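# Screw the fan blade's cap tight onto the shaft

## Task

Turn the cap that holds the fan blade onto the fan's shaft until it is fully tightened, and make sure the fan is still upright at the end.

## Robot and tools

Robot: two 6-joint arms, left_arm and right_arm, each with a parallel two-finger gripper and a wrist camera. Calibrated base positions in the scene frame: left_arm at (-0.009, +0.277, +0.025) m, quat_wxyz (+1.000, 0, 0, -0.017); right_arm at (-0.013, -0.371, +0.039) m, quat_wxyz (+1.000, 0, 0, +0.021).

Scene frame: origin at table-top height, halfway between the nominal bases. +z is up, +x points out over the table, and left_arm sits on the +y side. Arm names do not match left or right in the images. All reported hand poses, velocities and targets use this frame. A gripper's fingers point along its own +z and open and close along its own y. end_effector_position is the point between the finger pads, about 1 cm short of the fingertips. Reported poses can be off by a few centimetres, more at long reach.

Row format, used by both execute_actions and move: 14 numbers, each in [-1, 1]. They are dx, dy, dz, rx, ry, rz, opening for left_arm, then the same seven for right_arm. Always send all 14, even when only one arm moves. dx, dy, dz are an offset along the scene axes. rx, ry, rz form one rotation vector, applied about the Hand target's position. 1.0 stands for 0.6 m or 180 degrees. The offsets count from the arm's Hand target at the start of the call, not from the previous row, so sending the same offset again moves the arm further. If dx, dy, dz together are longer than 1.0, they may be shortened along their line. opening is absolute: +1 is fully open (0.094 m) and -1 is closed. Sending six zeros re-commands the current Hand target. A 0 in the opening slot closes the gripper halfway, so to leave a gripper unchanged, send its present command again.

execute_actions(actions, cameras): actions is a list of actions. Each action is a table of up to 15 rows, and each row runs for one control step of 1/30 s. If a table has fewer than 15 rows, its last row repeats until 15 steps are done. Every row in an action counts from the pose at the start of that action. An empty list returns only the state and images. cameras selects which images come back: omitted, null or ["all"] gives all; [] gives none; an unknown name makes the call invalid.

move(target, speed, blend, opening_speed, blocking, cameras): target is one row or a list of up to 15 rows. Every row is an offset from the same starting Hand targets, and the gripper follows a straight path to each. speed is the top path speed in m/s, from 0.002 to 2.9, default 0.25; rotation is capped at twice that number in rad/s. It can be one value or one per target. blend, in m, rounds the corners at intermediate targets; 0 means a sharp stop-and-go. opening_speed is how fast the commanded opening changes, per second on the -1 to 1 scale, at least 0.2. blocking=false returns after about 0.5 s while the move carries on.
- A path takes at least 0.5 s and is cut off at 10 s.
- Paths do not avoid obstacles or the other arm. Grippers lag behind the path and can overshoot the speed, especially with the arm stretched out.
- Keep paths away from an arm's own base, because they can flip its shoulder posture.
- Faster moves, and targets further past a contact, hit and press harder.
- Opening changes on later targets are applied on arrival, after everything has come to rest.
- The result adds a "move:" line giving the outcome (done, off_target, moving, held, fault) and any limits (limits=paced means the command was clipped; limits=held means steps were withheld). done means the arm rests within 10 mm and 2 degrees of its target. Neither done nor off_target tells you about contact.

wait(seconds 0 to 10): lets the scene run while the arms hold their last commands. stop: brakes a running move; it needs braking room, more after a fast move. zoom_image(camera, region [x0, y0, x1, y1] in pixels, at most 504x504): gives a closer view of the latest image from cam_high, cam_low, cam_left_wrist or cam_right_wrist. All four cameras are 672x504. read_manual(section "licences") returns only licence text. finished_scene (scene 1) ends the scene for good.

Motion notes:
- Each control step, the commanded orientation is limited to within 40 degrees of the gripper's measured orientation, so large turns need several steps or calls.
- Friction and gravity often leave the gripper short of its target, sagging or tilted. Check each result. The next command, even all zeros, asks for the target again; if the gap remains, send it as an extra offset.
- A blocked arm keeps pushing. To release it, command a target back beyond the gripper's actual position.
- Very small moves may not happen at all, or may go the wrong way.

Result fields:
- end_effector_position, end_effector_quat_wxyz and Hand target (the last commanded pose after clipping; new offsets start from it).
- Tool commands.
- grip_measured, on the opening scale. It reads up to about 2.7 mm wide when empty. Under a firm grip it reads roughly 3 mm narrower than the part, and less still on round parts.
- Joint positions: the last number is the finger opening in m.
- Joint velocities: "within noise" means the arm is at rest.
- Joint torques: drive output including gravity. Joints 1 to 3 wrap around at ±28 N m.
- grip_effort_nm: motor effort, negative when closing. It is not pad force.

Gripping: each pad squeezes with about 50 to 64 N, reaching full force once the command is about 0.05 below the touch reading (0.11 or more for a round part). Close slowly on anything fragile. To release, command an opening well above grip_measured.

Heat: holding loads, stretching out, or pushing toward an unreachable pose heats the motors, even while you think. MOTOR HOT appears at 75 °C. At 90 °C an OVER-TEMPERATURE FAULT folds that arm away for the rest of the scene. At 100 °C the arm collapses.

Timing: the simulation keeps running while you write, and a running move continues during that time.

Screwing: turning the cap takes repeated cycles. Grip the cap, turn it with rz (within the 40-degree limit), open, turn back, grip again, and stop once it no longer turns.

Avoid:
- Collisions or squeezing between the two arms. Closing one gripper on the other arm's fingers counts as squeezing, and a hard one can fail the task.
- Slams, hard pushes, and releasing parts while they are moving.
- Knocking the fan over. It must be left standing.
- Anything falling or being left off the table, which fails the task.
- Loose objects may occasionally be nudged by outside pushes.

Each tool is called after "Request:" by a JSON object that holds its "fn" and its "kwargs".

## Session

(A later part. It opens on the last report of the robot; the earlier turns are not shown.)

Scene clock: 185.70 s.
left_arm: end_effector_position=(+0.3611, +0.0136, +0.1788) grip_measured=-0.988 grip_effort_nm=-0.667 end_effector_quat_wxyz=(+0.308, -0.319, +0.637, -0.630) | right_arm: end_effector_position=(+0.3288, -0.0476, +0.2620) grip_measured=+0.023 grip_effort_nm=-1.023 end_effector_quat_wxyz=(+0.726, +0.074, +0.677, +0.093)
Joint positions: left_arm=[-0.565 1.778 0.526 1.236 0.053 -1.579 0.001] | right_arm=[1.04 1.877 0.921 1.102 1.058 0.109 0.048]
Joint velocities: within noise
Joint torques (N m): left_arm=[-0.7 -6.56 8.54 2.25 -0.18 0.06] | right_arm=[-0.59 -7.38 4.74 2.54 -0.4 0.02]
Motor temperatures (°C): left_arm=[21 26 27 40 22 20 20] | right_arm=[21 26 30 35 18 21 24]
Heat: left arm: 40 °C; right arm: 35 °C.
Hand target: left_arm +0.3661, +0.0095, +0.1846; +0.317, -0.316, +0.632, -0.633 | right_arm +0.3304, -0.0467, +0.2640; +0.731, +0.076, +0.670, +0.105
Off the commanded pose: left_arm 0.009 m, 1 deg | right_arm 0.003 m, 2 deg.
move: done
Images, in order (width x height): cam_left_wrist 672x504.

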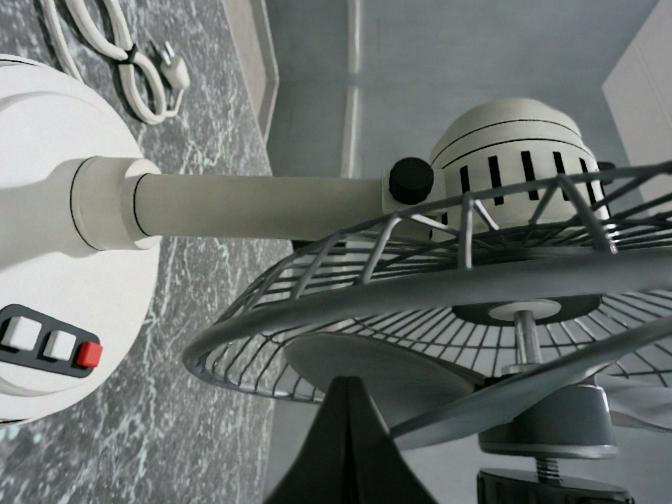

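Request:
{"fn": "wait", "kwargs": {"seconds": 0, "cameras": ["cam_right_wrist"]}}

Request:
{"fn": "zoom_image", "kwargs": {"camera": "cam_right_wrist", "region": [200, 230, 450, 400]}}

Scene clock: 186.17 s.
left_arm: end_effector_position=(+0.3611, +0.0136, +0.1788) grip_measured=-0.988 grip_effort_nm=-0.667 end_effector_quat_wxyz=(+0.308, -0.319, +0.637, -0.630) | right_arm: end_effector_position=(+0.3288, -0.0476, +0.2620) grip_measured=+0.023 grip_effort_nm=-1.028 end_effector_quat_wxyz=(+0.726, +0.074, +0.677, +0.093)
Joint positions: left_arm=[-0.565 1.778 0.526 1.236 0.053 -1.579 0.001] | right_arm=[1.04 1.877 0.921 1.102 1.058 0.109 0.048]
Joint velocities: within noise
Joint torques (N m): left_arm=[-0.75 -6.43 8.59 2.23 -0.17 0.07] | right_arm=[-0.76 -7.23 4.75 2.51 -0.38 -0.01]
Motor temperatures (°C): left_arm=[21 26 27 40 22 20 20] | right_arm=[21 26 30 35 18 21 24]
Heat: left arm: 40 °C; right arm: 35 °C.
Hand target: left_arm +0.3661, +0.0095, +0.1846; +0.317, -0.316, +0.632, -0.633 | right_arm +0.3304, -0.0467, +0.2640; +0.731, +0.076, +0.670, +0.105
Tool commands: left_gripper/opening=-1.0 right_gripper/opening=-0.15
Off the commanded pose: left_arm 0.009 m, 1 deg | right_arm 0.003 m, 2 deg.
Images, in order (width x height): cam_right_wrist 672x504.

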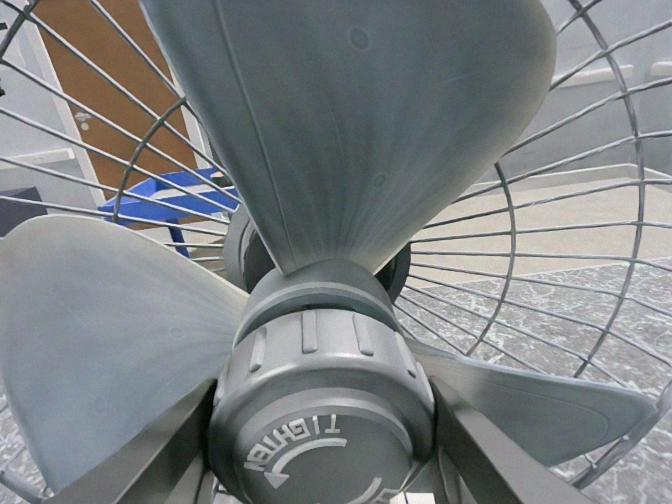

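Scaled by 2.016 from the camera's 672x504 image, which has a finer 960x720 frame.

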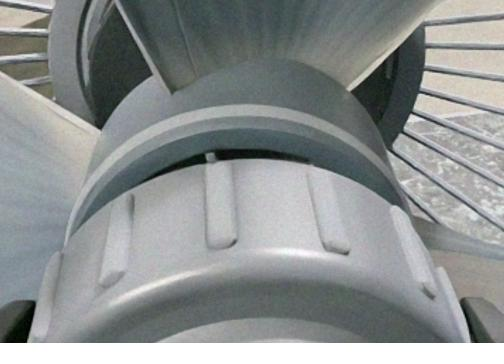

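Request:
{"fn": "move", "kwargs": {"target": [[0, 0, 0, 0, 0, 0, -1, -0.0017, -0.0025, -0.0037, -0.1659, -0.0125, -0.0110, -0.15]], "speed": [0.3], "cameras": ["cam_left_wrist", "cam_right_wrist"]}}

Request:
{"fn": "zoom_image", "kwargs": {"camera": "cam_left_wrist", "region": [510, 440, 590, 494]}}

Request:
{"fn": "zoom_image", "kwargs": {"camera": "cam_right_wrist", "region": [200, 230, 450, 400]}}

Scene clock: 189.00 s.
left_arm: end_effector_position=(+0.3612, +0.0137, +0.1788) grip_measured=-0.988 grip_effort_nm=-0.662 end_effector_quat_wxyz=(+0.308, -0.319, +0.637, -0.630) | right_arm: end_effector_position=(+0.3264, -0.0482, +0.2610) grip_measured=+0.023 grip_effort_nm=-1.028 end_effector_quat_wxyz=(+0.733, -0.107, +0.665, -0.090)
Joint positions: left_arm=[-0.565 1.778 0.526 1.236 0.053 -1.579 0.001] | right_arm=[1.04 1.886 0.894 1.174 1.038 -0.439 0.048]
Joint velocities: within noise
Joint torques (N m): left_arm=[-0.79 -6.45 8.54 2.22 -0.2 0.08] | right_arm=[-1.11 -7.04 4.51 2.52 -0.45 0.06]
Motor temperatures (°C): left_arm=[21 26 27 40 22 20 20] | right_arm=[21 26 30 34 18 21 24]
Heat: left arm: 40 °C; right arm: 34 °C.
Hand target: left_arm +0.3662, +0.0096, +0.1846; +0.317, -0.316, +0.632, -0.633 | right_arm +0.3294, -0.0482, +0.2619; +0.740, -0.105, +0.659, -0.082
Off the commanded pose: left_arm 0.009 m, 1 deg | right_arm 0.003 m, 1 deg.
move: done
Images, in order (width x height): cam_left_wrist 672x504, cam_right_wrist 672x504.

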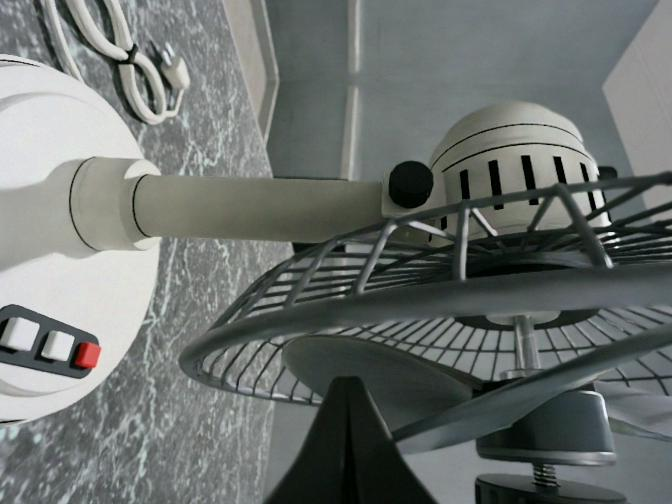

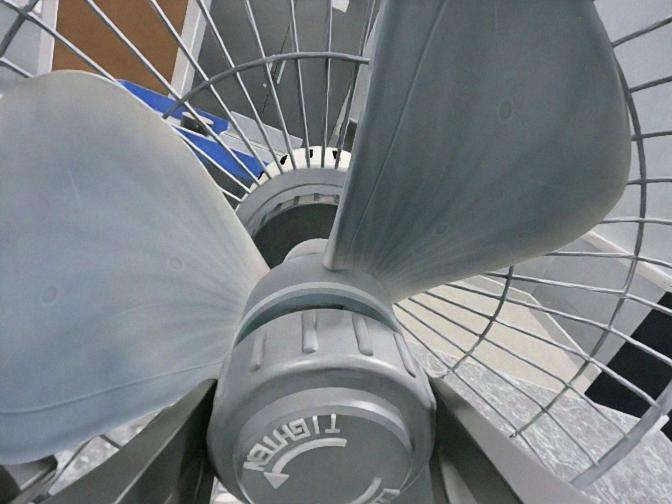

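Scaled by 6.300 from the camera's 672x504 image, which has a finer 960x720 frame.

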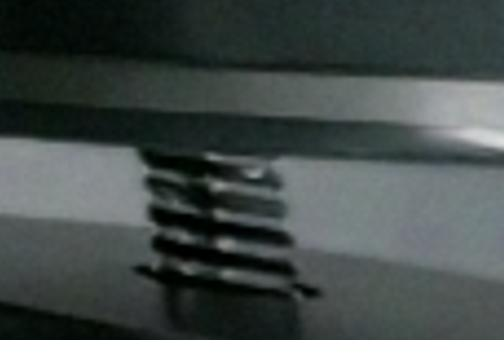

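Scaled by 2.016 from the camera's 672x504 image, which has a finer 960x720 frame.

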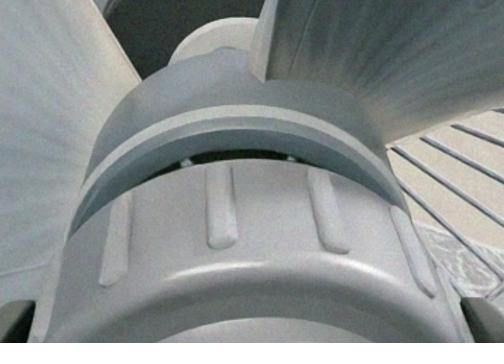

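Request:
{"fn": "zoom_image", "kwargs": {"camera": "cam_right_wrist", "region": [220, 270, 330, 350]}}

Request:
{"fn": "zoom_image", "kwargs": {"camera": "cam_right_wrist", "region": [310, 270, 420, 350]}}

Scaled by 4.582 from the camera's 672x504 image, which has a finer 960x720 frame.

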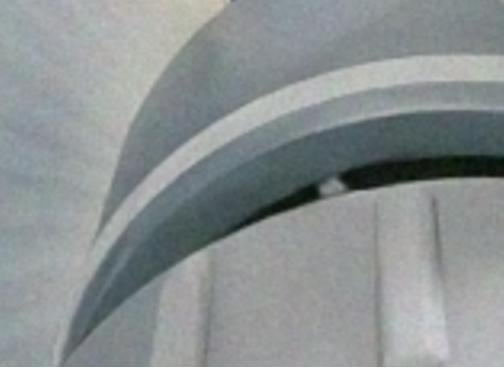

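Scaled by 4.582 from the camera's 672x504 image, which has a finer 960x720 frame.

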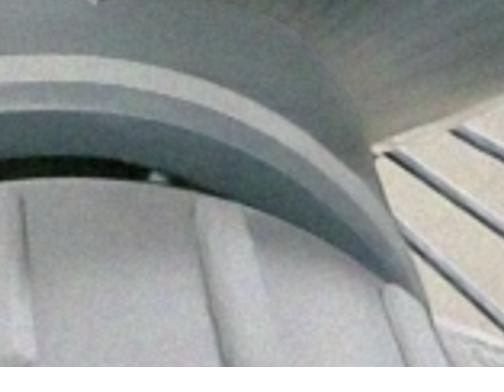

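Request:
{"fn": "move", "kwargs": {"target": [[0, 0, 0, 0, 0, 0, -1, 0.001, 0.0007, 0.0005, 0, 0.0065, -0.0095, -0.15]], "speed": [0.1], "cameras": ["cam_left_wrist", "cam_right_wrist"]}}

Request:
{"fn": "zoom_image", "kwargs": {"camera": "cam_left_wrist", "region": [460, 440, 620, 504]}}

Request:
{"fn": "zoom_image", "kwargs": {"camera": "cam_right_wrist", "region": [200, 230, 450, 400]}}

Scene clock: 191.77 s.
left_arm: end_effector_position=(+0.3612, +0.0137, +0.1788) grip_measured=-0.988 grip_effort_nm=-0.667 end_effector_quat_wxyz=(+0.308, -0.319, +0.637, -0.630) | right_arm: end_effector_position=(+0.3265, -0.0488, +0.2600) grip_measured=+0.023 grip_effort_nm=-1.028 end_effector_quat_wxyz=(+0.732, -0.107, +0.666, -0.093)
Joint positions: left_arm=[-0.565 1.778 0.526 1.236 0.053 -1.579 0.001] | right_arm=[1.04 1.886 0.894 1.17 1.042 -0.44 0.048]
Joint velocities: within noise
Joint torques (N m): left_arm=[-0.81 -6.42 8.61 2.21 -0.18 0.06] | right_arm=[-0.65 -7.23 6.76 1.91 -0.14 0.24]
Motor temperatures (°C): left_arm=[21 26 27 40 22 20 20] | right_arm=[21 26 29 35 18 21 24]
Heat: left arm: 40 °C; right arm: 35 °C.
Hand target: left_arm +0.3661, +0.0095, +0.1846; +0.317, -0.316, +0.632, -0.633 | right_arm +0.3299, -0.0478, +0.2621; +0.732, -0.096, +0.668, -0.092
Off the commanded pose: left_arm 0.009 m, 1 deg | right_arm 0.004 m, 1 deg.
move: done
Images, in order (width x height): cam_left_wrist 672x504, cam_right_wrist 672x504.

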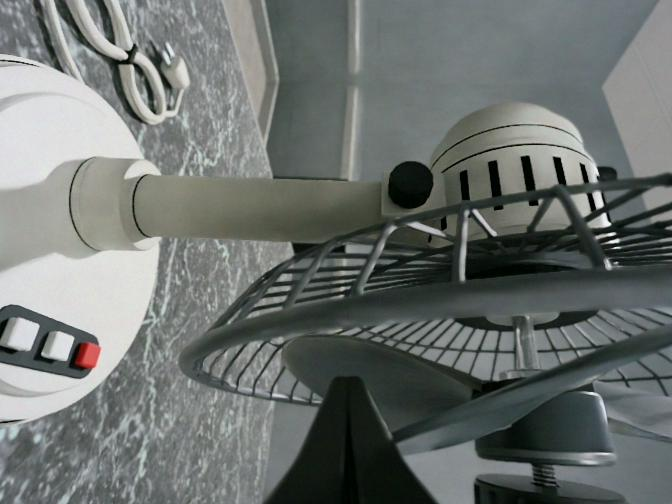

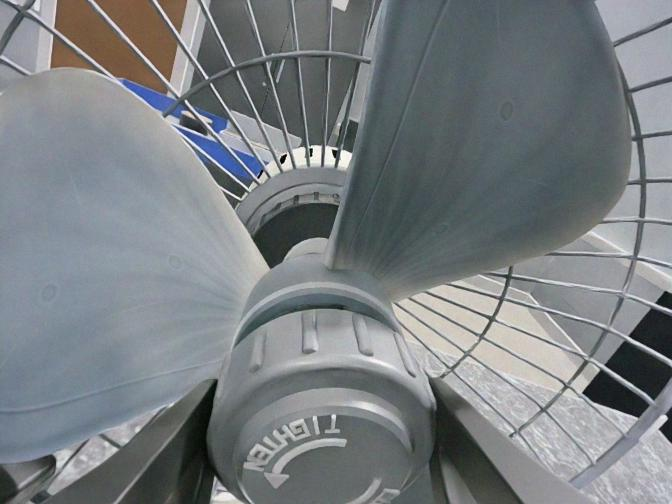

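Scaled by 3.150 from the camera's 672x504 image, which has a finer 960x720 frame.

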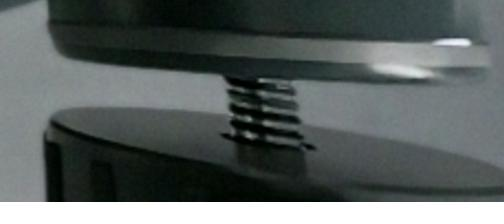

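Scaled by 2.016 from the camera's 672x504 image, which has a finer 960x720 frame.

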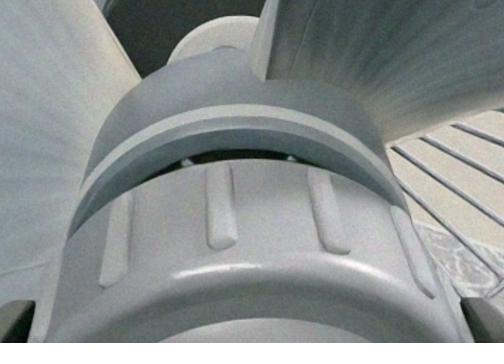

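Request:
{"fn": "zoom_image", "kwargs": {"camera": "cam_right_wrist", "region": [210, 370, 430, 504]}}

Scaled by 2.291 from the camera's 672x504 image, which has a finer 960x720 frame.

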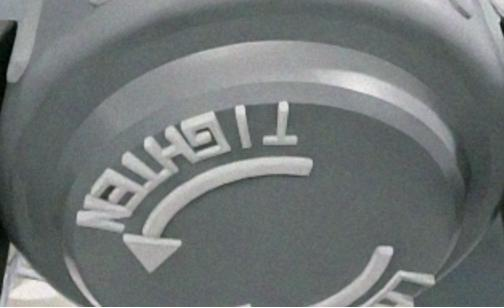

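Request:
{"fn": "move", "kwargs": {"target": [[-0.06, 0.045, 0.0025, 0, 0, 0, -1, 0.0, 0.0008, 0.0005, 0, 0.0064, -0.0095, -0.15]], "speed": [0.15], "cameras": ["cam_left_wrist", "cam_right_wrist"]}}

Request:
{"fn": "zoom_image", "kwargs": {"camera": "cam_left_wrist", "region": [400, 280, 620, 440]}}

Request:
{"fn": "zoom_image", "kwargs": {"camera": "cam_right_wrist", "region": [200, 230, 450, 400]}}

Scene clock: 194.80 s.
left_arm: end_effector_position=(+0.3322, +0.0334, +0.1758) grip_measured=-0.988 grip_effort_nm=-0.672 end_effector_quat_wxyz=(+0.306, -0.322, +0.642, -0.625) | right_arm: end_effector_position=(+0.3268, -0.0487, +0.2593) grip_measured=+0.023 grip_effort_nm=-1.023 end_effector_quat_wxyz=(+0.725, -0.099, +0.674, -0.101)
Joint positions: left_arm=[-0.565 1.668 0.387 1.249 0.053 -1.579 0.001] | right_arm=[1.046 1.886 0.916 1.122 1.076 -0.419 0.048]
Joint velocities: within noise
Joint torques (N m): left_arm=[-0.27 -8.43 4.72 2.41 -0.09 0.1] | right_arm=[-0.4 -7.47 7.13 1.81 -0.01 0.27]
Motor temperatures (°C): left_arm=[21 26 28 40 22 20 20] | right_arm=[21 26 29 34 18 21 24]
Heat: left arm: 40 °C; right arm: 34 °C.
Hand target: left_arm +0.3302, +0.0365, +0.1861; +0.317, -0.316, +0.632, -0.633 | right_arm +0.3300, -0.0474, +0.2625; +0.724, -0.087, +0.677, -0.102
Off the commanded pose: left_arm 0.011 m, 2 deg | right_arm 0.005 m, 1 deg.
move: off_target (left_arm)
Images, in order (width x height): cam_left_wrist 672x504, cam_right_wrist 672x504.

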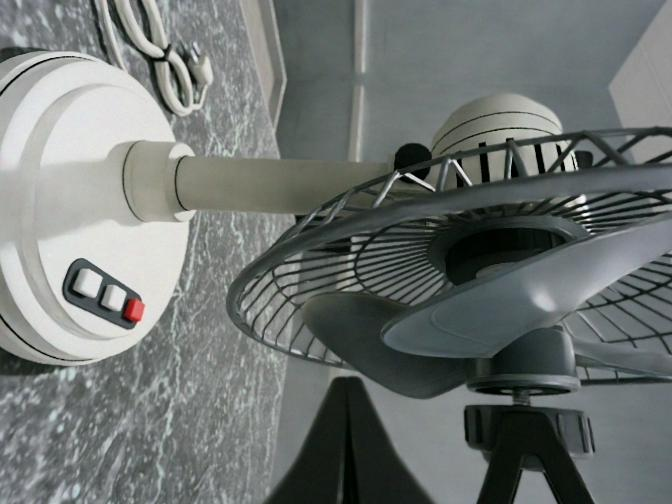

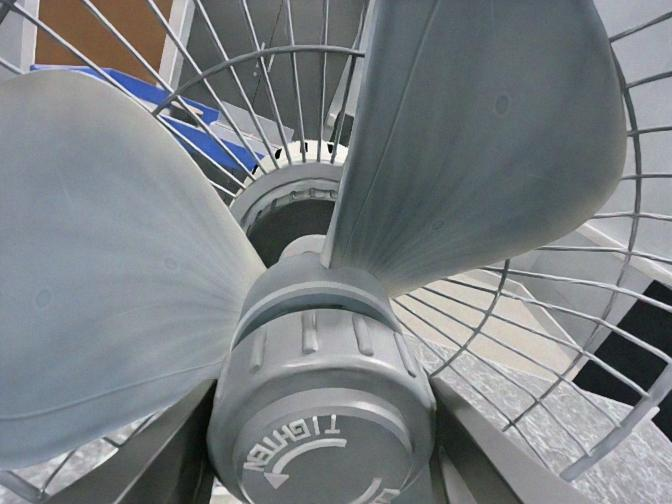

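Scaled by 2.291 from the camera's 672x504 image, which has a finer 960x720 frame.

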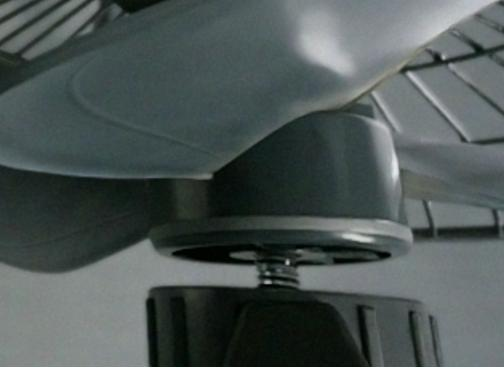

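Scaled by 2.016 from the camera's 672x504 image, which has a finer 960x720 frame.

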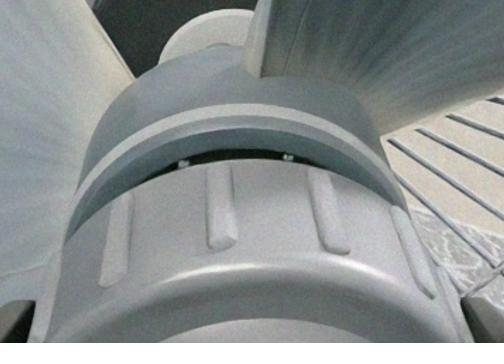

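Request:
{"fn": "zoom_image", "kwargs": {"camera": "cam_left_wrist", "region": [455, 370, 605, 450]}}

Scaled by 3.360 from the camera's 672x504 image, which has a finer 960x720 frame.

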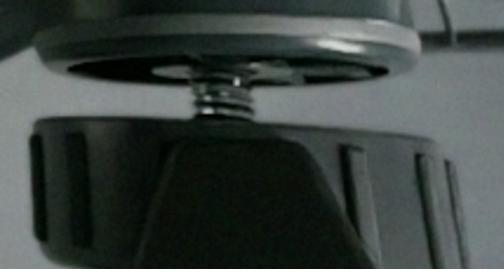

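Request:
{"fn": "move", "kwargs": {"target": [[0, 0, 0, 0, 0, 0, -1, 0.001, 0.0012, 0.0002, 0.2325, 0.0229, 0.0233, -0.15]], "speed": [0.3], "cameras": ["cam_left_wrist", "cam_right_wrist"]}}

Request:
{"fn": "zoom_image", "kwargs": {"camera": "cam_left_wrist", "region": [455, 370, 605, 450]}}

Scene clock: 199.13 s.
left_arm: end_effector_position=(+0.3322, +0.0334, +0.1758) grip_measured=-0.988 grip_effort_nm=-0.672 end_effector_quat_wxyz=(+0.306, -0.322, +0.642, -0.625) | right_arm: end_effector_position=(+0.3266, -0.0475, +0.2577) grip_measured=+0.023 grip_effort_nm=-1.028 end_effector_quat_wxyz=(+0.691, +0.153, +0.684, +0.175)
Joint positions: left_arm=[-0.565 1.668 0.387 1.249 0.053 -1.579 0.001] | right_arm=[1.044 1.832 0.927 0.939 1.058 0.439 0.048]
Joint velocities: within noise
Joint torques (N m): left_arm=[-0.25 -8.61 4.62 2.42 -0.12 0.08] | right_arm=[-1.22 -9.61 6.6 1.34 -0.35 0.17]
Motor temperatures (°C): left_arm=[21 26 27 42 22 20 20] | right_arm=[21 26 29 33 18 21 24]
Heat: left arm: 42 °C; right arm: 33 °C.
Hand target: left_arm +0.3302, +0.0365, +0.1861; +0.317, -0.316, +0.632, -0.633 | right_arm +0.3306, -0.0466, +0.2624; +0.686, +0.149, +0.690, +0.175
Off the commanded pose: left_arm 0.011 m, 2 deg | right_arm 0.006 m, 1 deg.
move: off_target (left_arm)
Images, in order (width x height): cam_left_wrist 672x504, cam_right_wrist 672x504.

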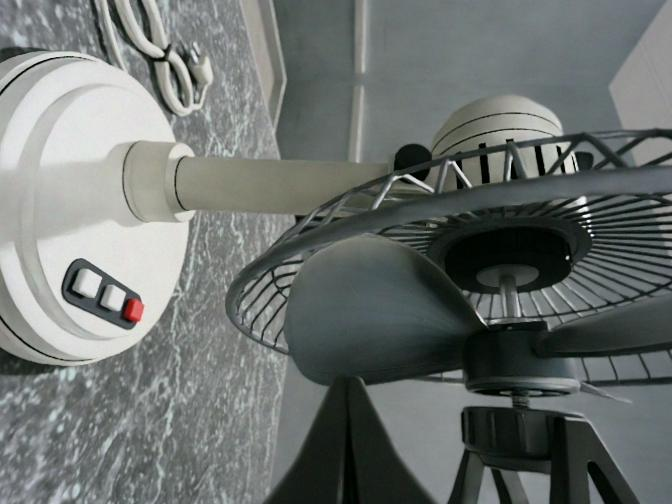

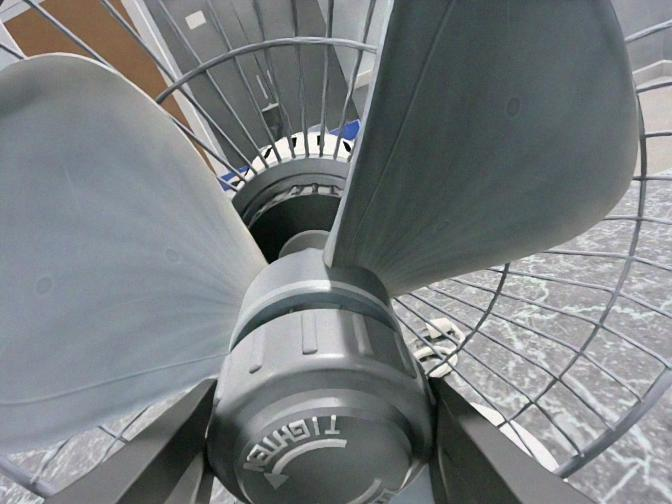

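Scaled by 3.360 from the camera's 672x504 image, which has a finer 960x720 frame.

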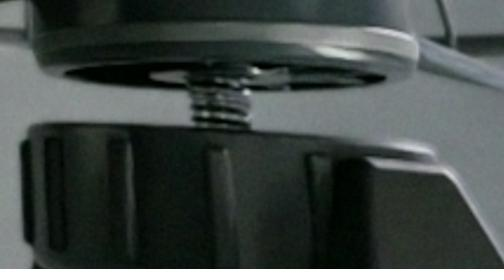

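Request:
{"fn": "zoom_image", "kwargs": {"camera": "cam_left_wrist", "region": [430, 240, 620, 460]}}

Scaled by 2.291 from the camera's 672x504 image, which has a finer 960x720 frame.

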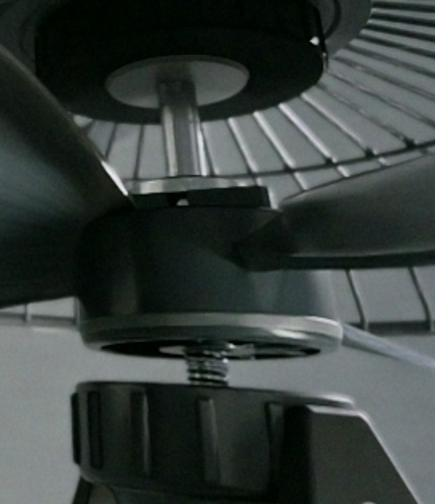

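Request:
{"fn": "zoom_image", "kwargs": {"camera": "cam_left_wrist", "region": [455, 365, 535, 425]}}

Request:
{"fn": "zoom_image", "kwargs": {"camera": "cam_left_wrist", "region": [525, 365, 605, 425]}}

Scaled by 6.300 from the camera's 672x504 image, which has a finer 960x720 frame.

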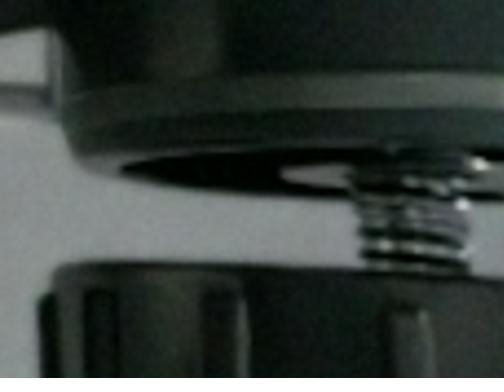

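Scaled by 6.300 from the camera's 672x504 image, which has a finer 960x720 frame.

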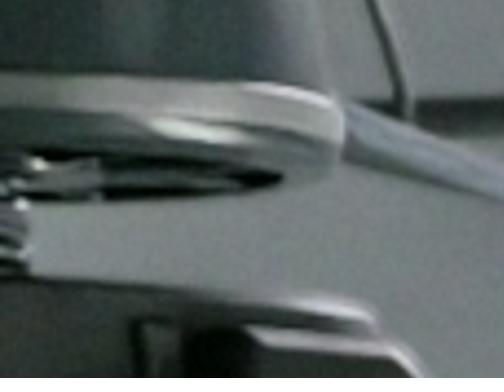

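Request:
{"fn": "zoom_image", "kwargs": {"camera": "cam_right_wrist", "region": [220, 260, 320, 350]}}

Request:
{"fn": "zoom_image", "kwargs": {"camera": "cam_right_wrist", "region": [320, 260, 420, 350]}}

Scaled by 5.040 from the camera's 672x504 image, which has a finer 960x720 frame.

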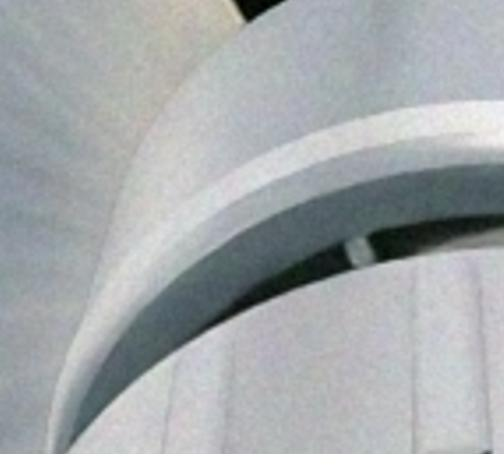

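Scaled by 5.040 from the camera's 672x504 image, which has a finer 960x720 frame.

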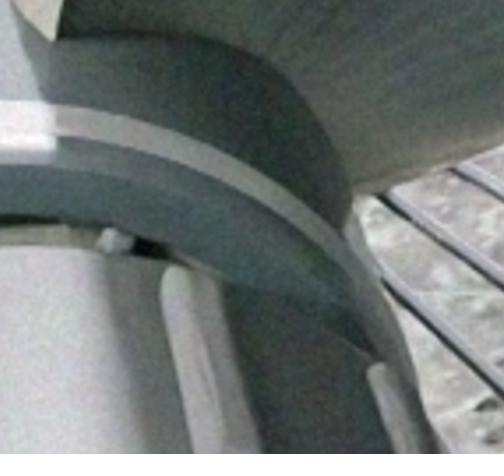

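Request:
{"fn": "move", "kwargs": {"target": [[0, 0, 0, 0, 0, 0, -1, 0.0, 0.0006, 0.0026, 0.2286, 0.0400, 0.0080, -0.15]], "speed": [0.3], "cameras": ["cam_left_wrist"]}}

Request:
{"fn": "zoom_image", "kwargs": {"camera": "cam_left_wrist", "region": [455, 365, 605, 455]}}

Scene clock: 204.03 s.
left_arm: end_effector_position=(+0.3322, +0.0334, +0.1758) grip_measured=-0.988 grip_effort_nm=-0.672 end_effector_quat_wxyz=(+0.306, -0.322, +0.642, -0.625) | right_arm: end_effector_position=(+0.3277, -0.0462, +0.2589) grip_measured=+0.023 grip_effort_nm=-1.023 end_effector_quat_wxyz=(+0.550, +0.384, +0.621, +0.407)
Joint positions: left_arm=[-0.565 1.668 0.387 1.249 0.053 -1.579 0.001] | right_arm=[1.029 1.75 0.95 0.683 0.984 1.288 0.048]
Joint velocities: within noise
Joint torques (N m): left_arm=[-0.28 -8.55 4.7 2.42 -0.11 0.07] | right_arm=[-1.16 -9.21 6.98 1.48 -0.3 0.13]
Motor temperatures (°C): left_arm=[21 26 27 43 22 20 20] | right_arm=[21 27 29 33 18 21 24]
Heat: left arm: 43 °C; right arm: 33 °C.
Hand target: left_arm +0.3302, +0.0365, +0.1861; +0.317, -0.316, +0.632, -0.633 | right_arm +0.3307, -0.0464, +0.2642; +0.544, +0.383, +0.627, +0.405
Off the commanded pose: left_arm 0.011 m, 2 deg | right_arm 0.006 m, 1 deg.
move: off_target (left_arm)
Images, in order (width x height): cam_left_wrist 672x504.

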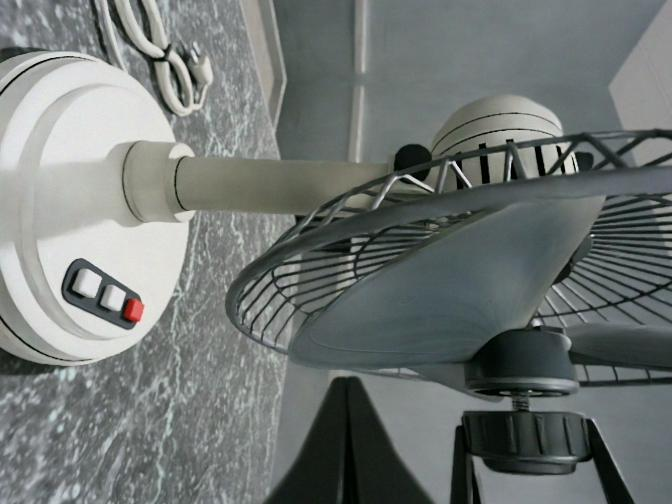

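Scaled by 3.360 from the camera's 672x504 image, which has a finer 960x720 frame.

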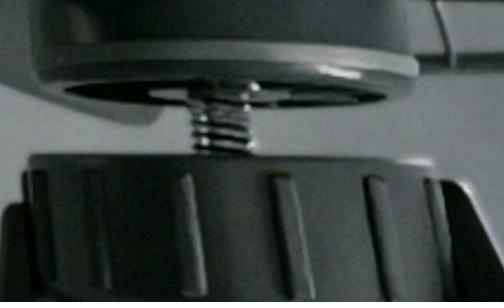

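Request:
{"fn": "zoom_image", "kwargs": {"camera": "cam_left_wrist", "region": [455, 375, 535, 435]}}

Request:
{"fn": "zoom_image", "kwargs": {"camera": "cam_left_wrist", "region": [525, 375, 605, 435]}}

Scaled by 6.300 from the camera's 672x504 image, which has a finer 960x720 frame.

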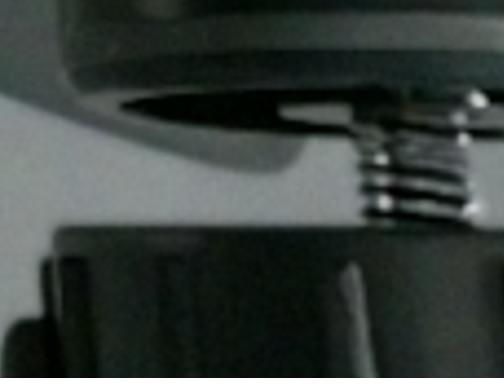

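Scaled by 6.300 from the camera's 672x504 image, which has a finer 960x720 frame.

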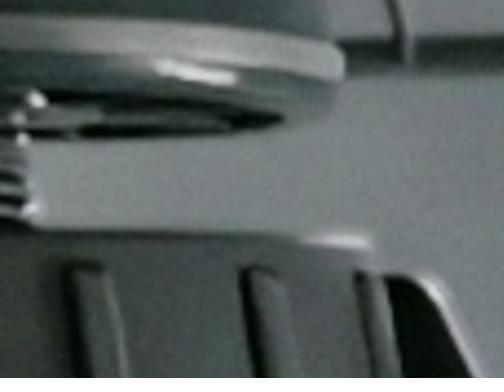

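Request:
{"fn": "move", "kwargs": {"target": [[0, 0, 0, 0, 0, 0, -1, 0.0, -0.0006, 0.0018, 0.2282, 0.0334, 0.0108, -0.15]], "speed": [0.3], "cameras": ["cam_left_wrist", "cam_right_wrist"]}}

Request:
{"fn": "zoom_image", "kwargs": {"camera": "cam_left_wrist", "region": [455, 375, 535, 435]}}

Request:
{"fn": "zoom_image", "kwargs": {"camera": "cam_left_wrist", "region": [525, 375, 605, 435]}}

Scene clock: 206.73 s.
left_arm: end_effector_position=(+0.3322, +0.0334, +0.1758) grip_measured=-0.988 grip_effort_nm=-0.672 end_effector_quat_wxyz=(+0.306, -0.322, +0.642, -0.625) | right_arm: end_effector_position=(+0.3304, -0.0447, +0.2623) grip_measured=+0.023 grip_effort_nm=-1.023 end_effector_quat_wxyz=(+0.346, +0.561, +0.475, +0.583)
Joint positions: left_arm=[-0.565 1.668 0.387 1.249 0.053 -1.579 0.001] | right_arm=[0.999 1.705 0.928 0.651 0.87 1.999 0.048]
Joint velocities: within noise
Joint torques (N m): left_arm=[-0.25 -8.72 4.74 2.41 -0.11 0.05] | right_arm=[-1.14 -9.32 4.82 2.09 -0.42 0.15]
Motor temperatures (°C): left_arm=[21 27 27 44 22 20 20] | right_arm=[21 27 29 32 18 21 24]
Heat: left arm: 44 °C; right arm: 32 °C.
Hand target: left_arm +0.3302, +0.0365, +0.1861; +0.317, -0.316, +0.632, -0.633 | right_arm +0.3306, -0.0466, +0.2652; +0.335, +0.559, +0.478, +0.588
Off the commanded pose: left_arm 0.011 m, 2 deg | right_arm 0.004 m, 1 deg.
move: off_target (left_arm)
Images, in order (width x height): cam_left_wrist 672x504, cam_right_wrist 672x504.

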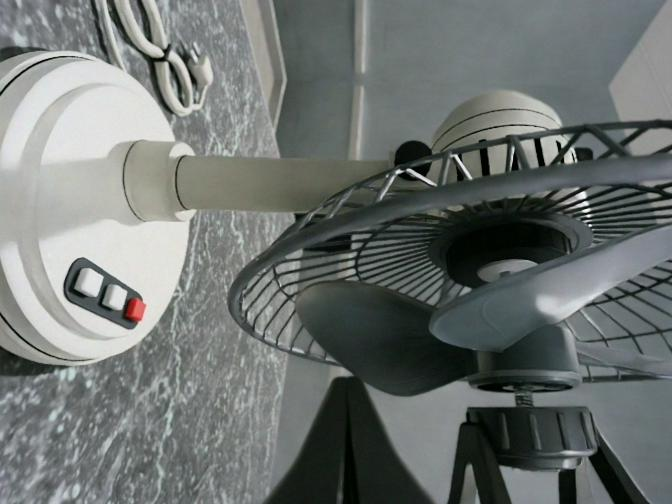

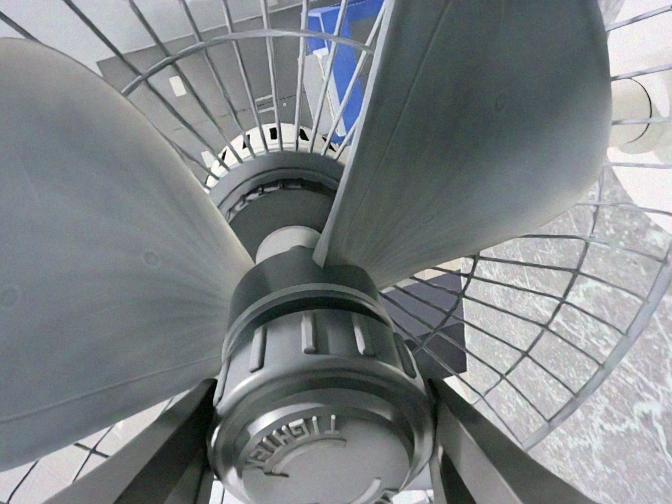

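Scaled by 6.300 from the camera's 672x504 image, which has a finer 960x720 frame.

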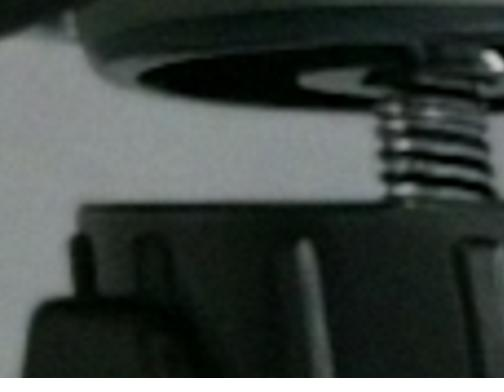

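Scaled by 6.300 from the camera's 672x504 image, which has a finer 960x720 frame.

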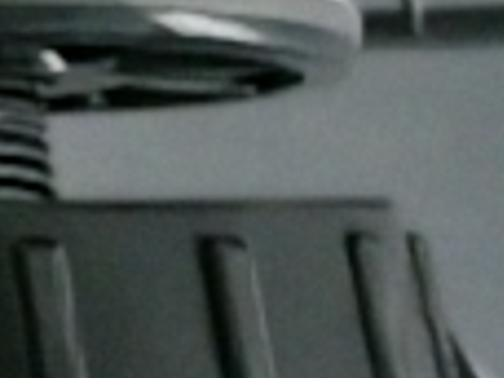

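Request:
{"fn": "zoom_image", "kwargs": {"camera": "cam_right_wrist", "region": [205, 240, 325, 350]}}

Request:
{"fn": "zoom_image", "kwargs": {"camera": "cam_right_wrist", "region": [315, 240, 435, 350]}}

Scaled by 4.200 from the camera's 672x504 image, which has a finer 960x720 frame.

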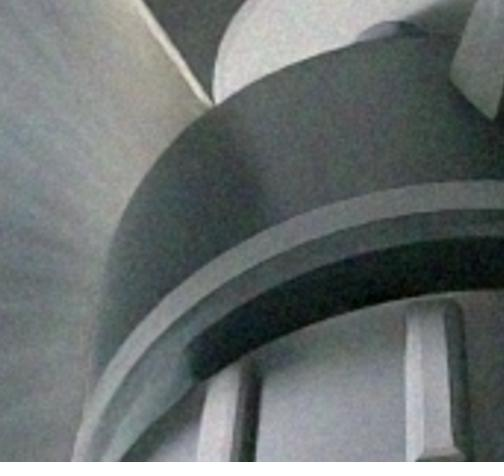

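Scaled by 4.200 from the camera's 672x504 image, which has a finer 960x720 frame.

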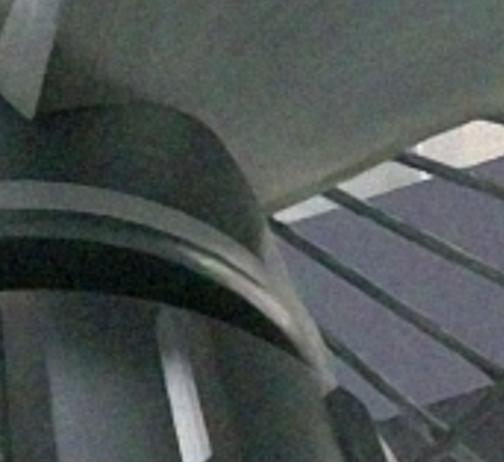

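Request:
{"fn": "move", "kwargs": {"target": [[0.06, -0.045, -0.0025, 0, 0, 0, -1, -0.0050, -0.0045, 0, 0, 0, 0, -0.15]], "speed": [0.1], "cameras": ["cam_left_wrist", "cam_right_wrist"]}}

Request:
{"fn": "zoom_image", "kwargs": {"camera": "cam_left_wrist", "region": [460, 420, 620, 504]}}

Scene clock: 210.47 s.
left_arm: end_effector_position=(+0.3615, +0.0135, +0.1820) grip_measured=-0.988 grip_effort_nm=-0.667 end_effector_quat_wxyz=(+0.310, -0.317, +0.634, -0.634) | right_arm: end_effector_position=(+0.3284, -0.0458, +0.2612) grip_measured=+0.023 grip_effort_nm=-1.023 end_effector_quat_wxyz=(+0.342, +0.559, +0.479, +0.584)
Joint positions: left_arm=[-0.565 1.778 0.527 1.247 0.053 -1.579 0.001] | right_arm=[0.999 1.694 0.914 0.651 0.858 2.001 0.048]
Joint velocities: within noise
Joint torques (N m): left_arm=[-0.7 -6.53 8.4 2.09 -0.16 0.06] | right_arm=[-0.87 -9.35 4.66 2.09 -0.26 0.11]
Motor temperatures (°C): left_arm=[21 27 27 44 22 20 20] | right_arm=[21 28 29 32 18 21 24]
Heat: left arm: 44 °C; right arm: 32 °C.
Hand target: left_arm +0.3662, +0.0095, +0.1847; +0.317, -0.316, +0.632, -0.633 | right_arm +0.3277, -0.0494, +0.2652; +0.336, +0.559, +0.478, +0.588
Off the commanded pose: left_arm 0.007 m, 1 deg | right_arm 0.005 m, 1 deg.
move: done
Images, in order (width x height): cam_left_wrist 672x504, cam_right_wrist 672x504.

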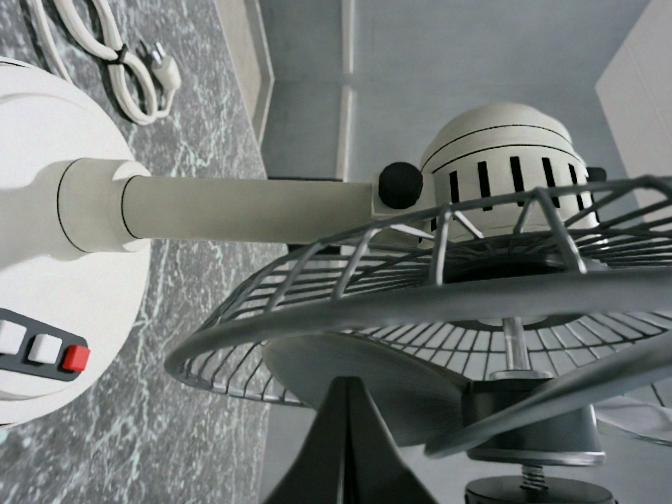

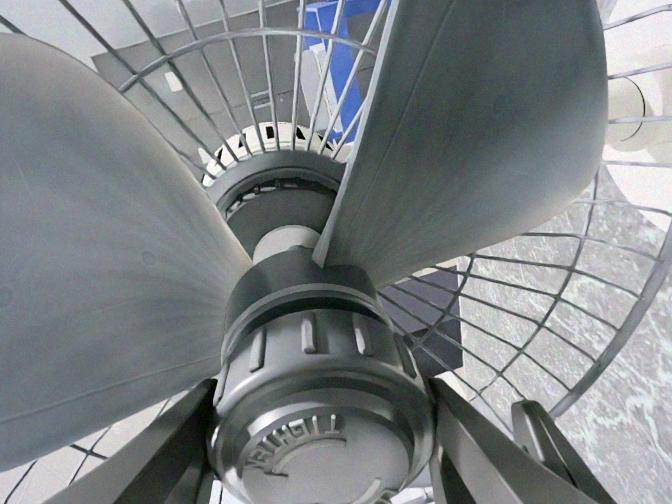

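Scaled by 3.150 from the camera's 672x504 image, which has a finer 960x720 frame.

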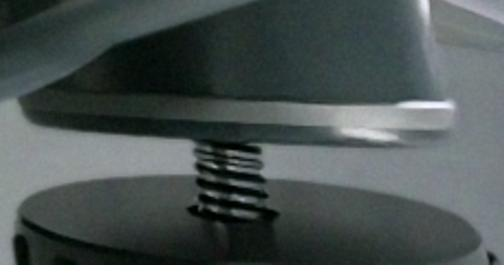

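Request:
{"fn": "move", "kwargs": {"target": [[0, 0, 0, 0, 0, 0, -1, -0.0033, -0.0025, -0.0015, -0.2199, -0.0322, -0.0027, -0.15]], "speed": [0.3], "cameras": ["cam_left_wrist", "cam_right_wrist"]}}

Request:
{"fn": "zoom_image", "kwargs": {"camera": "cam_left_wrist", "region": [460, 420, 620, 504]}}

Scene clock: 212.83 s.
left_arm: end_effector_position=(+0.3615, +0.0135, +0.1817) grip_measured=-0.988 grip_effort_nm=-0.667 end_effector_quat_wxyz=(+0.310, -0.317, +0.634, -0.633) | right_arm: end_effector_position=(+0.3258, -0.0531, +0.2541) grip_measured=+0.023 grip_effort_nm=-1.023 end_effector_quat_wxyz=(+0.526, +0.382, +0.638, +0.412)
Joint positions: left_arm=[-0.565 1.778 0.527 1.246 0.053 -1.579 0.001] | right_arm=[1.01 1.694 0.914 0.605 0.918 1.343 0.048]
Joint velocities: within noise
Joint torques (N m): left_arm=[-0.87 -6.61 8.47 2.11 -0.16 0.06] | right_arm=[0.36 -7.45 7.25 2.17 0.13 -0.1]
Motor temperatures (°C): left_arm=[21 27 27 44 22 20 20] | right_arm=[21 28 29 32 18 21 24]
Heat: left arm: 44 °C; right arm: 32 °C.
Hand target: left_arm +0.3662, +0.0095, +0.1848; +0.317, -0.316, +0.632, -0.633 | right_arm +0.3256, -0.0508, +0.2643; +0.531, +0.385, +0.629, +0.417
Off the commanded pose: left_arm 0.007 m, 1 deg | right_arm 0.010 m, 1 deg.
move: done
Images, in order (width x height): cam_left_wrist 672x504, cam_right_wrist 672x504.

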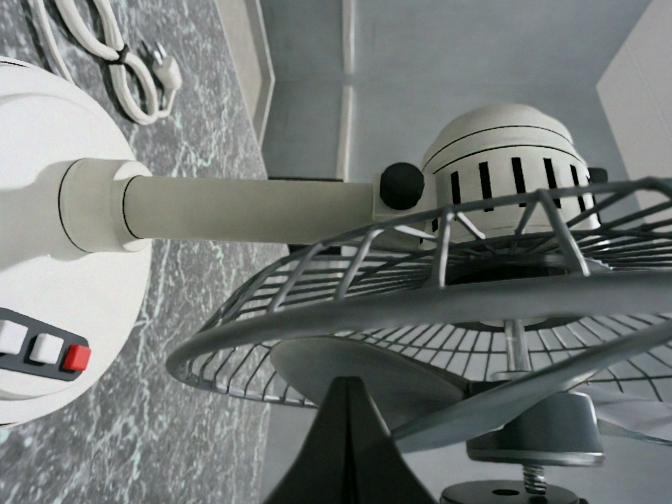

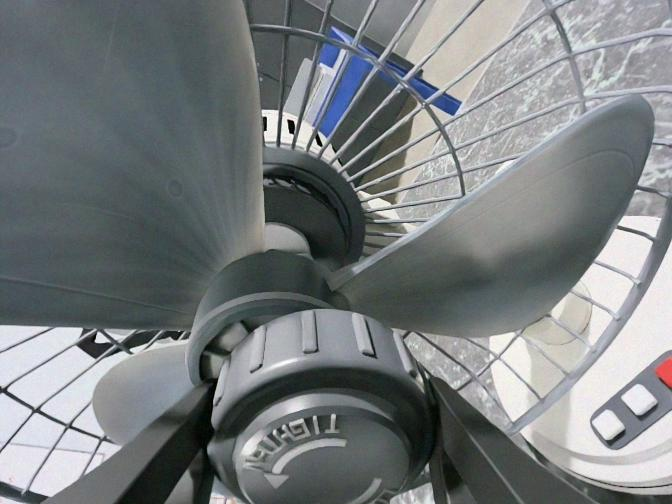

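Scaled by 3.150 from the camera's 672x504 image, which has a finer 960x720 frame.

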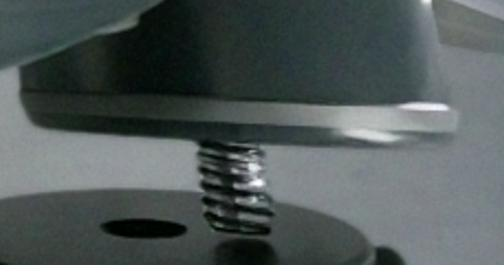

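Request:
{"fn": "move", "kwargs": {"target": [[0, 0, 0, 0, 0, 0, -1, -0.0613, -0.0093, 0.0425, 0, -0.0105, -0.006, -0.15], [0, 0, 0, 0, 0, 0, -1, 0.0055, 0.0122, 0.0128, 0, -0.0105, -0.006, -0.15]], "speed": [0.15, 0.06], "cameras": ["cam_left_wrist", "cam_right_wrist"]}}

Request:
{"fn": "zoom_image", "kwargs": {"camera": "cam_left_wrist", "region": [460, 420, 620, 504]}}

Scene clock: 215.37 s.
left_arm: end_effector_position=(+0.3615, +0.0135, +0.1817) grip_measured=-0.988 grip_effort_nm=-0.672 end_effector_quat_wxyz=(+0.310, -0.317, +0.634, -0.633) | right_arm: end_effector_position=(+0.3233, -0.0486, +0.2603) grip_measured=+0.023 grip_effort_nm=-1.028 end_effector_quat_wxyz=(+0.544, +0.379, +0.630, +0.404)
Joint positions: left_arm=[-0.565 1.778 0.527 1.246 0.053 -1.579 0.001] | right_arm=[1.032 1.716 0.938 0.635 0.971 1.299 0.048]
Joint velocities: within noise
Joint torques (N m): left_arm=[-0.8 -6.43 8.4 2.1 -0.14 0.05] | right_arm=[-0.85 -6.48 8.27 2.39 -0.1 -0.04]
Motor temperatures (°C): left_arm=[21 27 28 44 22 20 20] | right_arm=[21 28 30 33 18 21 24]
Heat: left arm: 44 °C; right arm: 33 °C.
Hand target: left_arm +0.3662, +0.0095, +0.1848; +0.317, -0.316, +0.632, -0.633 | right_arm +0.3290, -0.0436, +0.2721; +0.545, +0.384, +0.617, +0.418
Off the commanded pose: left_arm 0.007 m, 1 deg | right_arm 0.014 m, 2 deg.
move: off_target (right_arm)
Images, in order (width x height): cam_left_wrist 672x504, cam_right_wrist 672x504.

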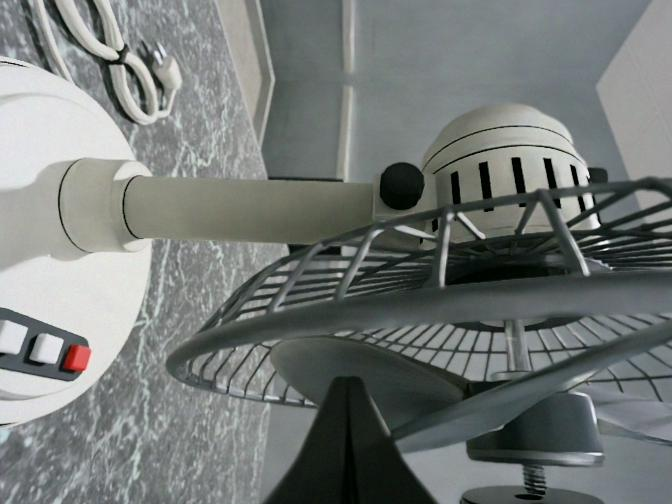

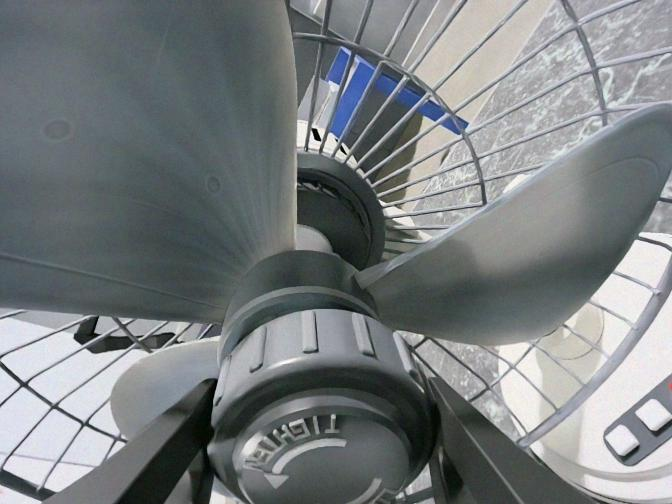

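Scaled by 3.150 from the camera's 672x504 image, which has a finer 960x720 frame.

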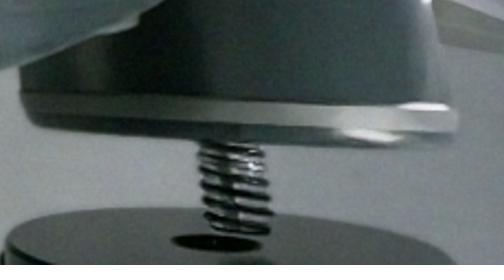

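Request:
{"fn": "zoom_image", "kwargs": {"camera": "cam_left_wrist", "region": [500, 450, 580, 504]}}

Request:
{"fn": "zoom_image", "kwargs": {"camera": "cam_right_wrist", "region": [205, 240, 435, 400]}}

Scaled by 6.300 from the camera's 672x504 image, which has a finer 960x720 frame.

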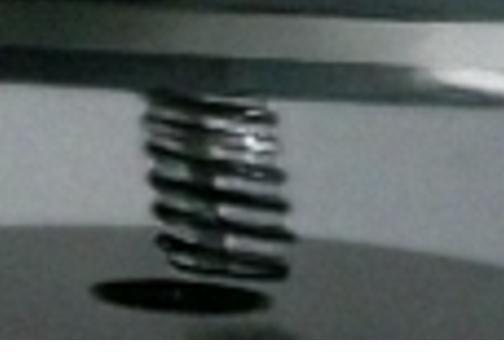

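Scaled by 2.191 from the camera's 672x504 image, which has a finer 960x720 frame.

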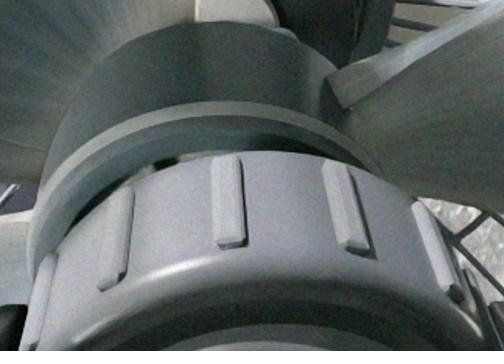

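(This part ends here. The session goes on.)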